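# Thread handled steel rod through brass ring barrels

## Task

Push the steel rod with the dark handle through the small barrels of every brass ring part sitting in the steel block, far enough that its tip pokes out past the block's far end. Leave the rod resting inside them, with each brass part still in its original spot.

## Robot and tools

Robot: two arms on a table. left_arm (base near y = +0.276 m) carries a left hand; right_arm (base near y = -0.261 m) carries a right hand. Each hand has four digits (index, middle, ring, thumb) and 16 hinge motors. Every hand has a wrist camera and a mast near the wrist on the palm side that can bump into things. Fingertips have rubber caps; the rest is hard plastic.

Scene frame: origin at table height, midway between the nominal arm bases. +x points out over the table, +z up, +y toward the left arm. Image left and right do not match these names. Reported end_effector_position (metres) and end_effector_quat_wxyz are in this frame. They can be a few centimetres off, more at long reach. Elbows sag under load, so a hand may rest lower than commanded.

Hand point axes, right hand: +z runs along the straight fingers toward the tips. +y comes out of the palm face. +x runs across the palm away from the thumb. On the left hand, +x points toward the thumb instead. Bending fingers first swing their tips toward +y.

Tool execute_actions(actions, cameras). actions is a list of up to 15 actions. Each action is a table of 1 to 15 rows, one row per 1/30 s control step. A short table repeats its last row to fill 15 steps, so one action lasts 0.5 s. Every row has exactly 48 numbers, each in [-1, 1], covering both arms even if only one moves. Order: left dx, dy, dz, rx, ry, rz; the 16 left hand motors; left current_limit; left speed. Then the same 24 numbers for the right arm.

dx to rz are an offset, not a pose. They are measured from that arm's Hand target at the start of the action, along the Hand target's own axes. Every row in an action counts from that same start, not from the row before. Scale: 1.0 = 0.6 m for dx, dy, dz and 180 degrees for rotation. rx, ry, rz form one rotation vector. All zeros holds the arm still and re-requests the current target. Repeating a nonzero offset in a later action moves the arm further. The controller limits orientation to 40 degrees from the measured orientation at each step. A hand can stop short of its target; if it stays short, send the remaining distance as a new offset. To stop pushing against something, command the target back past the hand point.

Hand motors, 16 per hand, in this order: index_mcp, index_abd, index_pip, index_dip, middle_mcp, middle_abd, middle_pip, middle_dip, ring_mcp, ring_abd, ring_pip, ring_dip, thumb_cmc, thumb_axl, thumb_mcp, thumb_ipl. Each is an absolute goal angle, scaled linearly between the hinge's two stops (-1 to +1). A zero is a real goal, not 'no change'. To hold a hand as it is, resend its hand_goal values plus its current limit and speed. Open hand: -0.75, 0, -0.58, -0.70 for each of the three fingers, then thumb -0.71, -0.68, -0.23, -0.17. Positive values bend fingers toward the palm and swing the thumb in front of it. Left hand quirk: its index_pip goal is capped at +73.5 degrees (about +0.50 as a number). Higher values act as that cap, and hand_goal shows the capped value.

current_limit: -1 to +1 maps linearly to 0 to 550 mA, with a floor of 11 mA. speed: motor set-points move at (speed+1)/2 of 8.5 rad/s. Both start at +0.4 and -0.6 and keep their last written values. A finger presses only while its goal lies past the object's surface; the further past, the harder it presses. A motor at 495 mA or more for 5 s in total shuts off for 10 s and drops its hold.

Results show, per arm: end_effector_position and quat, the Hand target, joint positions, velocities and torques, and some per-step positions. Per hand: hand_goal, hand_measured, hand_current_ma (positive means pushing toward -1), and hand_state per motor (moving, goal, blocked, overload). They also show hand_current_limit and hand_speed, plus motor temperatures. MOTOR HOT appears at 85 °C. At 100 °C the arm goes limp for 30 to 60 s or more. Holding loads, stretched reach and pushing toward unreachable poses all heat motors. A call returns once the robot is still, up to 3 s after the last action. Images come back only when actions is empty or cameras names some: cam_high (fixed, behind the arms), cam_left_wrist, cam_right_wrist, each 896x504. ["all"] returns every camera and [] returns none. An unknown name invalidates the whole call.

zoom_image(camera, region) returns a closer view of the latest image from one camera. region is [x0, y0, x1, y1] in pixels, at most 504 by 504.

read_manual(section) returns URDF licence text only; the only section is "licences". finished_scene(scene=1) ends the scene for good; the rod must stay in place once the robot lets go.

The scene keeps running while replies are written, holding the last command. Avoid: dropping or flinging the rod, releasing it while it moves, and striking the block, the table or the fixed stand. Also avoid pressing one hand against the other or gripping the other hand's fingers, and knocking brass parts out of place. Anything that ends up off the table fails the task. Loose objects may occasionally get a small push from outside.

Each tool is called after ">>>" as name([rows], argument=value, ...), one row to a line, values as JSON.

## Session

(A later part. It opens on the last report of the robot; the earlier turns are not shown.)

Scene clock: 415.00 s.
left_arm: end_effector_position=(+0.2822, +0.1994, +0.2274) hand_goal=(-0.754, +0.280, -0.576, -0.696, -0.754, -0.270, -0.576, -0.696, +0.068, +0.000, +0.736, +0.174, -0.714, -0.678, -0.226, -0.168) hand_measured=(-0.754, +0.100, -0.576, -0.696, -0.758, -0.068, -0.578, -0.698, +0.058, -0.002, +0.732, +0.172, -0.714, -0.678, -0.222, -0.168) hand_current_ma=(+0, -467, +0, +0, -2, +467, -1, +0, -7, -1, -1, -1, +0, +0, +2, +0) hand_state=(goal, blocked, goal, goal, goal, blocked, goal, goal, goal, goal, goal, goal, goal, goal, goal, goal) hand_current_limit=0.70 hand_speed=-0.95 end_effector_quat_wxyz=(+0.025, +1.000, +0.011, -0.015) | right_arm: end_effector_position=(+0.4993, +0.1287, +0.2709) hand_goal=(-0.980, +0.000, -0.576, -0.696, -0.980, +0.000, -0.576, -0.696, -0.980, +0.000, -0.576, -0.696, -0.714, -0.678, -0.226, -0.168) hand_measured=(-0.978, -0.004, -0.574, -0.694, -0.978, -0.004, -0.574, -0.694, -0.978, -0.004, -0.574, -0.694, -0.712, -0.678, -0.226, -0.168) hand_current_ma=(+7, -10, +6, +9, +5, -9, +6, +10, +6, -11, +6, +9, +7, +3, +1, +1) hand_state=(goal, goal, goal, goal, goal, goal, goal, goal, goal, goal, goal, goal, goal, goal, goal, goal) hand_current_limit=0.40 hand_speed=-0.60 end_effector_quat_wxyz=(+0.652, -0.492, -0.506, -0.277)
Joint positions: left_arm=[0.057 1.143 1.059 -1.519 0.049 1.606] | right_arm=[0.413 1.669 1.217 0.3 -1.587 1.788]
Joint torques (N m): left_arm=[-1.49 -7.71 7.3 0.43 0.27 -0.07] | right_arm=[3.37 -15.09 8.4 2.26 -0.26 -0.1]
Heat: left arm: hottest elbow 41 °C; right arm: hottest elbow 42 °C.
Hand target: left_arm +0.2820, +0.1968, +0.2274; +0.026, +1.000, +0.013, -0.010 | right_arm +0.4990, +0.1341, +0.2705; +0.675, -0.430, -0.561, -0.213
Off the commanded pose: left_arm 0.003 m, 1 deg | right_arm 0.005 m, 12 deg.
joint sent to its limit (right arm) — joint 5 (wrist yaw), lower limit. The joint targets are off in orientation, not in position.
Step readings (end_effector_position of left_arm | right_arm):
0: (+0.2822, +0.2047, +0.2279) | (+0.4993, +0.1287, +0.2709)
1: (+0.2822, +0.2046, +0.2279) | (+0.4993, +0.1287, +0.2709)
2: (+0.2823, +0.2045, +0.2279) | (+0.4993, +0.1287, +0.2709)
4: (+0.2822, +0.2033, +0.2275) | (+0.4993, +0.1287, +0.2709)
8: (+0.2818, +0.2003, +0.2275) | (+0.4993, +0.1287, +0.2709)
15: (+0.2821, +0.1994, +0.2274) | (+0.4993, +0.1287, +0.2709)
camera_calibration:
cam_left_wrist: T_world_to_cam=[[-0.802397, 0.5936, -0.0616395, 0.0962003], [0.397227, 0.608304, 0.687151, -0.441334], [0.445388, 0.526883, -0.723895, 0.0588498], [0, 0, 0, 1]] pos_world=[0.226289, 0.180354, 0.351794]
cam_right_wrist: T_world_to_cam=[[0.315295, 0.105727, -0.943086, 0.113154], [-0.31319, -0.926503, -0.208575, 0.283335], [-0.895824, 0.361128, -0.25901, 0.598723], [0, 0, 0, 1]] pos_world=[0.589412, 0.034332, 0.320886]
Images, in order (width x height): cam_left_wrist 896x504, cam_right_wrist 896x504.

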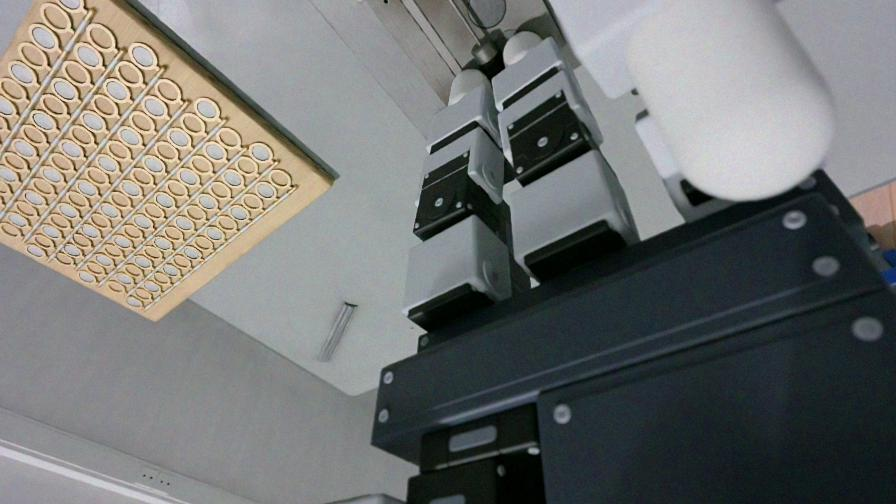

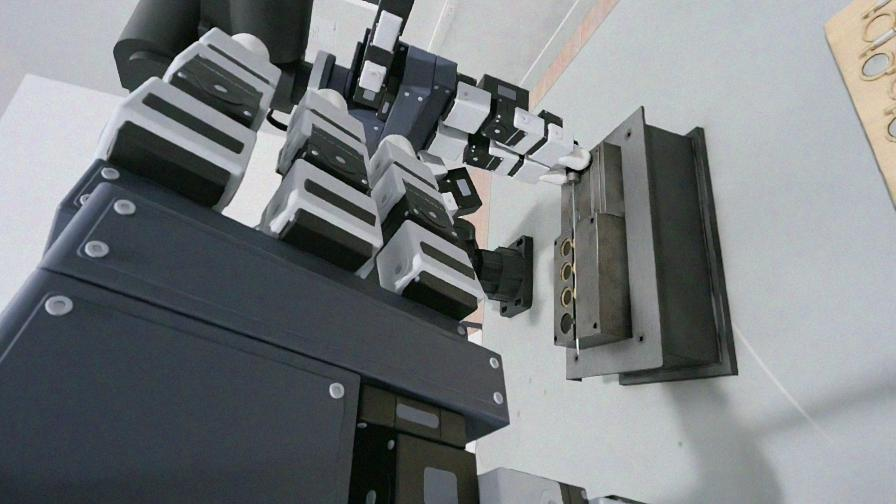

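>>> execute_actions([
  [[0,-0.004,0,0,0,0,-0.754,0.02,-0.576,-0.696,-0.754,0.0,-0.576,-0.696,0.068,0,0.737,0.174,-0.714,-0.678,-0.226,-0.168,0.7,-0.95,0,0,0,0,0,0,-0.98,0,-0.576,-0.696,-0.98,0,-0.576,-0.696,-0.98,0,-0.576,-0.696,-0.714,-0.678,-0.226,-0.168,0.4,-0.6]],
], cameras=["cam_left_wrist","cam_right_wrist"])

>>> zoom_image(camera="cam_right_wrist", region=[540, 120, 630, 210])

>>> zoom_image(camera="cam_right_wrist", region=[550, 220, 600, 365])

>>> zoom_image(camera="cam_left_wrist", region=[400, 0, 560, 120])

Scene clock: 417.40 s.
left_arm: end_effector_position=(+0.2821, +0.1994, +0.2278) hand_goal=(-0.754, +0.020, -0.576, -0.696, -0.754, +0.000, -0.576, -0.696, +0.068, +0.000, +0.736, +0.174, -0.714, -0.678, -0.226, -0.168) hand_measured=(-0.754, +0.036, -0.576, -0.696, -0.756, -0.004, -0.578, -0.698, +0.058, -0.002, +0.732, +0.172, -0.714, -0.678, -0.222, -0.168) hand_current_ma=(+0, +11, +0, +0, +0, -1, -1, +0, -7, -1, -1, -1, +0, +0, +2, +0) hand_state=(goal, goal, goal, goal, goal, goal, goal, goal, goal, goal, goal, goal, goal, goal, goal, goal) hand_current_limit=0.70 hand_speed=-0.95 end_effector_quat_wxyz=(+0.025, +1.000, +0.011, -0.015) | right_arm: end_effector_position=(+0.4993, +0.1287, +0.2709) hand_goal=(-0.980, +0.000, -0.576, -0.696, -0.980, +0.000, -0.576, -0.696, -0.980, +0.000, -0.576, -0.696, -0.714, -0.678, -0.226, -0.168) hand_measured=(-0.978, -0.004, -0.574, -0.694, -0.978, -0.004, -0.574, -0.694, -0.978, -0.004, -0.574, -0.694, -0.712, -0.678, -0.226, -0.168) hand_current_ma=(+7, -10, +6, +9, +5, -9, +6, +10, +6, -11, +6, +9, +7, +3, +1, +1) hand_state=(goal, goal, goal, goal, goal, goal, goal, goal, goal, goal, goal, goal, goal, goal, goal, goal) hand_current_limit=0.40 hand_speed=-0.60 end_effector_quat_wxyz=(+0.652, -0.492, -0.506, -0.277)
Joint positions: left_arm=[0.057 1.142 1.059 -1.519 0.049 1.605] | right_arm=[0.413 1.669 1.217 0.3 -1.587 1.788]
Joint torques (N m): left_arm=[-1.08 -7.24 7.09 0.51 0.24 0.07] | right_arm=[2.9 -15.74 8.5 2.4 -0.24 -0.11]
Heat: left arm: hottest elbow 41 °C; right arm: hottest elbow 42 °C.
Hand target: left_arm +0.2819, +0.1992, +0.2273; +0.026, +1.000, +0.013, -0.010 | right_arm +0.4990, +0.1341, +0.2705; +0.675, -0.430, -0.561, -0.213
Off the commanded pose: left_arm 0.001 m, 1 deg | right_arm 0.005 m, 12 deg.
joint sent to its limit (right arm) — joint 5 (wrist yaw), lower limit. The joint targets are off in orientation, not in position.
Step readings (end_effector_position of left_arm | right_arm):
0: (+0.2822, +0.1994, +0.2274) | (+0.4993, +0.1287, +0.2709)
1: (+0.2822, +0.1994, +0.2274) | (+0.4993, +0.1287, +0.2709)
2: (+0.2822, +0.1994, +0.2274) | (+0.4993, +0.1287, +0.2709)
4: (+0.2822, +0.1994, +0.2274) | (+0.4993, +0.1287, +0.2709)
8: (+0.2822, +0.1994, +0.2274) | (+0.4993, +0.1287, +0.2709)
15: (+0.2822, +0.1994, +0.2274) | (+0.4993, +0.1287, +0.2709)
camera_calibration:
cam_left_wrist: T_world_to_cam=[[-0.802572, 0.593277, -0.0624585, 0.0964418], [0.396188, 0.608353, 0.687707, -0.441428], [0.445998, 0.527189, -0.723296, 0.0587541], [0, 0, 0, 1]] pos_world=[0.226086, 0.180353, 0.352094]
cam_right_wrist: T_world_to_cam=[[0.315295, 0.105727, -0.943086, 0.113154], [-0.31319, -0.926503, -0.208575, 0.283335], [-0.895824, 0.361128, -0.25901, 0.598723], [0, 0, 0, 1]] pos_world=[0.589412, 0.034332, 0.320886]
Images, in order (width x height): cam_left_wrist 896x504, cam_right_wrist 896x504.

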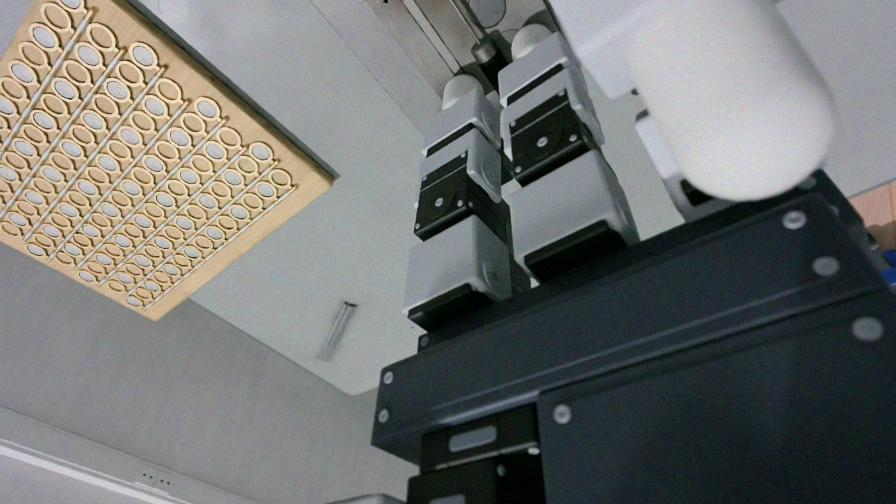

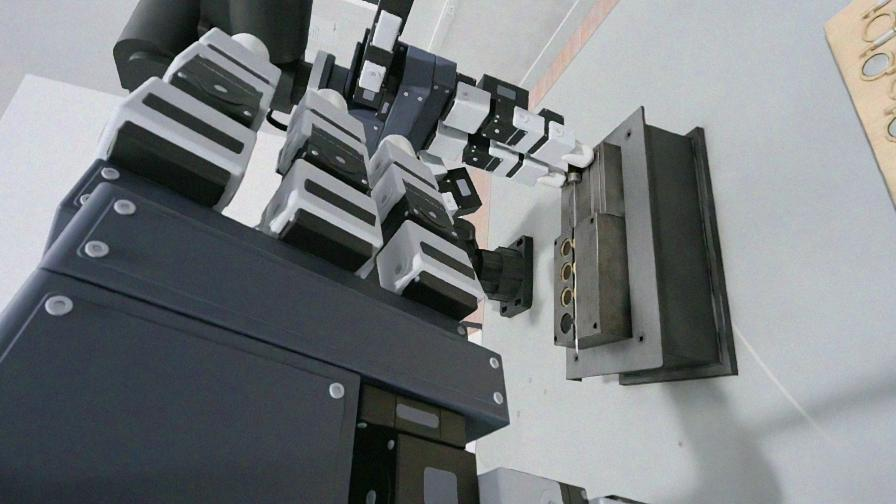

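Scaled by 5.600 from the camera's 896x504 image, which has a finer 1280x720 frame.

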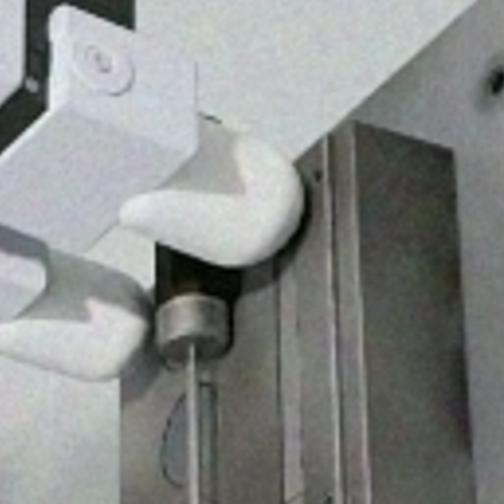

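Scaled by 3.476 from the camera's 896x504 image, which has a finer 1280x720 frame.

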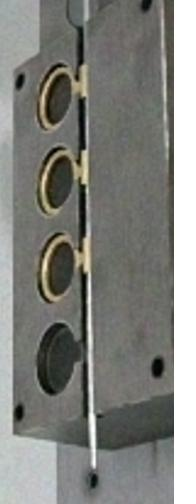

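Scaled by 3.150 from the camera's 896x504 image, which has a finer 1280x720 frame.

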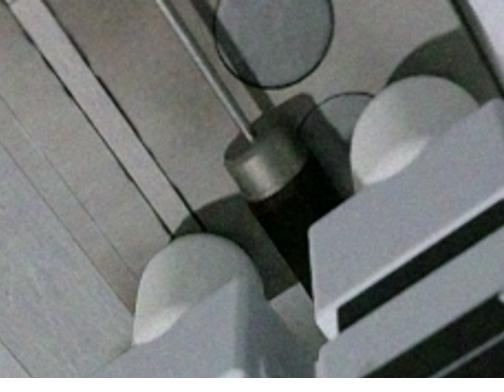

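>>> execute_actions([
  [[0,0,0,0,0,0,-0.97,0.0,-0.97,-0.97,-0.97,0.02,-0.97,-0.97,0.068,0,0.737,0.174,-0.714,-0.678,-0.226,-0.168,0.7,-0.88,0,0,0,0,0,0,-0.98,0,-0.576,-0.696,-0.98,0,-0.576,-0.696,-0.98,0,-0.576,-0.696,-0.714,-0.678,-0.226,-0.168,0.4,-0.6]],
], cameras=["cam_left_wrist","cam_right_wrist"])

>>> zoom_image(camera="cam_right_wrist", region=[540, 120, 630, 210])

>>> zoom_image(camera="cam_left_wrist", region=[400, 0, 560, 120])

Scene clock: 419.13 s.
left_arm: end_effector_position=(+0.2821, +0.1990, +0.2281) hand_goal=(-0.970, +0.000, -0.970, -0.970, -0.970, +0.020, -0.970, -0.970, +0.068, +0.000, +0.736, +0.174, -0.714, -0.678, -0.226, -0.168) hand_measured=(-0.960, +0.002, -0.964, -0.966, -0.960, +0.016, -0.962, -0.966, +0.058, -0.002, +0.732, +0.172, -0.714, -0.678, -0.222, -0.168) hand_current_ma=(+8, +1, +3, +1, +7, -1, +4, +1, -7, -1, -1, -1, +0, +0, +2, +0) hand_state=(goal, goal, goal, goal, goal, goal, goal, goal, goal, goal, goal, goal, goal, goal, goal, goal) hand_current_limit=0.70 hand_speed=-0.88 end_effector_quat_wxyz=(+0.027, +0.999, +0.011, -0.014) | right_arm: end_effector_position=(+0.4993, +0.1287, +0.2709) hand_goal=(-0.980, +0.000, -0.576, -0.696, -0.980, +0.000, -0.576, -0.696, -0.980, +0.000, -0.576, -0.696, -0.714, -0.678, -0.226, -0.168) hand_measured=(-0.978, -0.004, -0.574, -0.694, -0.978, -0.004, -0.574, -0.694, -0.978, -0.004, -0.574, -0.694, -0.712, -0.678, -0.226, -0.168) hand_current_ma=(+7, -10, +6, +9, +5, -9, +6, +10, +6, -11, +6, +9, +7, +3, +1, +1) hand_state=(goal, goal, goal, goal, goal, goal, goal, goal, goal, goal, goal, goal, goal, goal, goal, goal) hand_current_limit=0.40 hand_speed=-0.60 end_effector_quat_wxyz=(+0.652, -0.492, -0.506, -0.277)
Joint positions: left_arm=[0.057 1.142 1.059 -1.519 0.052 1.605] | right_arm=[0.413 1.669 1.217 0.3 -1.587 1.788]
Joint torques (N m): left_arm=[-0.44 -7.71 7.15 0.47 0.06 0.07] | right_arm=[3.08 -15.33 8.34 2.21 -0.24 -0.16]
Heat: left arm: hottest elbow 41 °C; right arm: hottest elbow 42 °C.
Hand target: left_arm +0.2819, +0.1992, +0.2272; +0.026, +1.000, +0.013, -0.010 | right_arm +0.4990, +0.1341, +0.2705; +0.675, -0.430, -0.561, -0.213
Off the commanded pose: left_arm 0.001 m, 1 deg | right_arm 0.005 m, 12 deg.
joint sent to its limit (right arm) — joint 5 (wrist yaw), lower limit. The joint targets are off in orientation, not in position.
Step readings (end_effector_position of left_arm | right_arm):
0: (+0.2821, +0.1994, +0.2278) | (+0.4993, +0.1287, +0.2709)
1: (+0.2821, +0.1994, +0.2278) | (+0.4993, +0.1287, +0.2709)
2: (+0.2821, +0.1992, +0.2279) | (+0.4993, +0.1287, +0.2709)
4: (+0.2821, +0.1990, +0.2281) | (+0.4993, +0.1287, +0.2709)
8: (+0.2821, +0.1990, +0.2281) | (+0.4993, +0.1287, +0.2709)
15: (+0.2821, +0.1990, +0.2281) | (+0.4993, +0.1287, +0.2709)
camera_calibration:
cam_left_wrist: T_world_to_cam=[[-0.802598, 0.593028, -0.0644506, 0.0972522], [0.395785, 0.610236, 0.68627, -0.441287], [0.446307, 0.52529, -0.724486, 0.0598806], [0, 0, 0, 1]] pos_world=[0.225984, 0.180161, 0.352493]
cam_right_wrist: T_world_to_cam=[[0.315295, 0.105727, -0.943086, 0.113154], [-0.31319, -0.926503, -0.208575, 0.283335], [-0.895824, 0.361128, -0.25901, 0.598723], [0, 0, 0, 1]] pos_world=[0.589412, 0.034332, 0.320886]
Images, in order (width x height): cam_left_wrist 896x504, cam_right_wrist 896x504.

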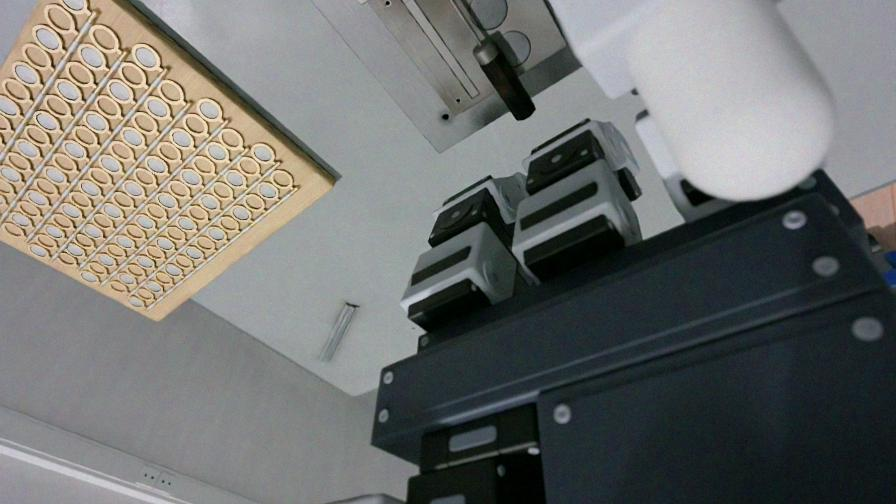

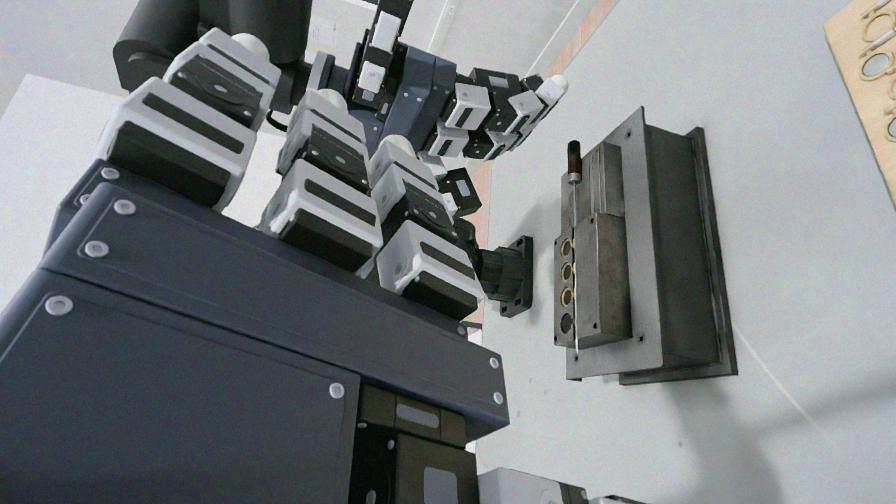

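Scaled by 5.600 from the camera's 896x504 image, which has a finer 1280x720 frame.

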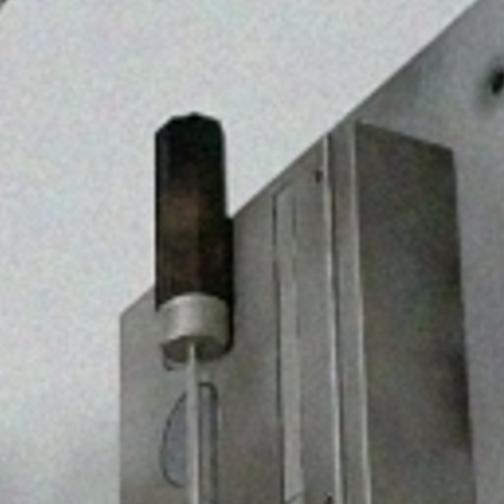

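Scaled by 3.150 from the camera's 896x504 image, which has a finer 1280x720 frame.

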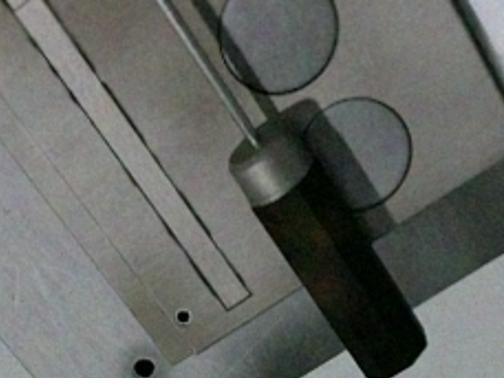

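>>> zoom_image(camera="cam_right_wrist", region=[545, 205, 605, 295])

>>> zoom_image(camera="cam_right_wrist", region=[550, 280, 600, 370])

Scaled by 5.600 from the camera's 896x504 image, which has a finer 1280x720 frame.

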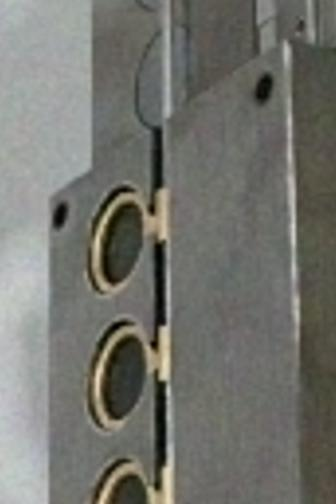

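Scaled by 5.600 from the camera's 896x504 image, which has a finer 1280x720 frame.

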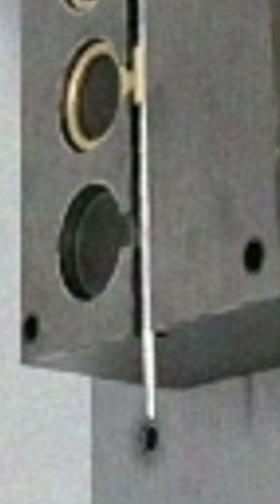

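>>> finished_scene()

The scene is finished: the task was done.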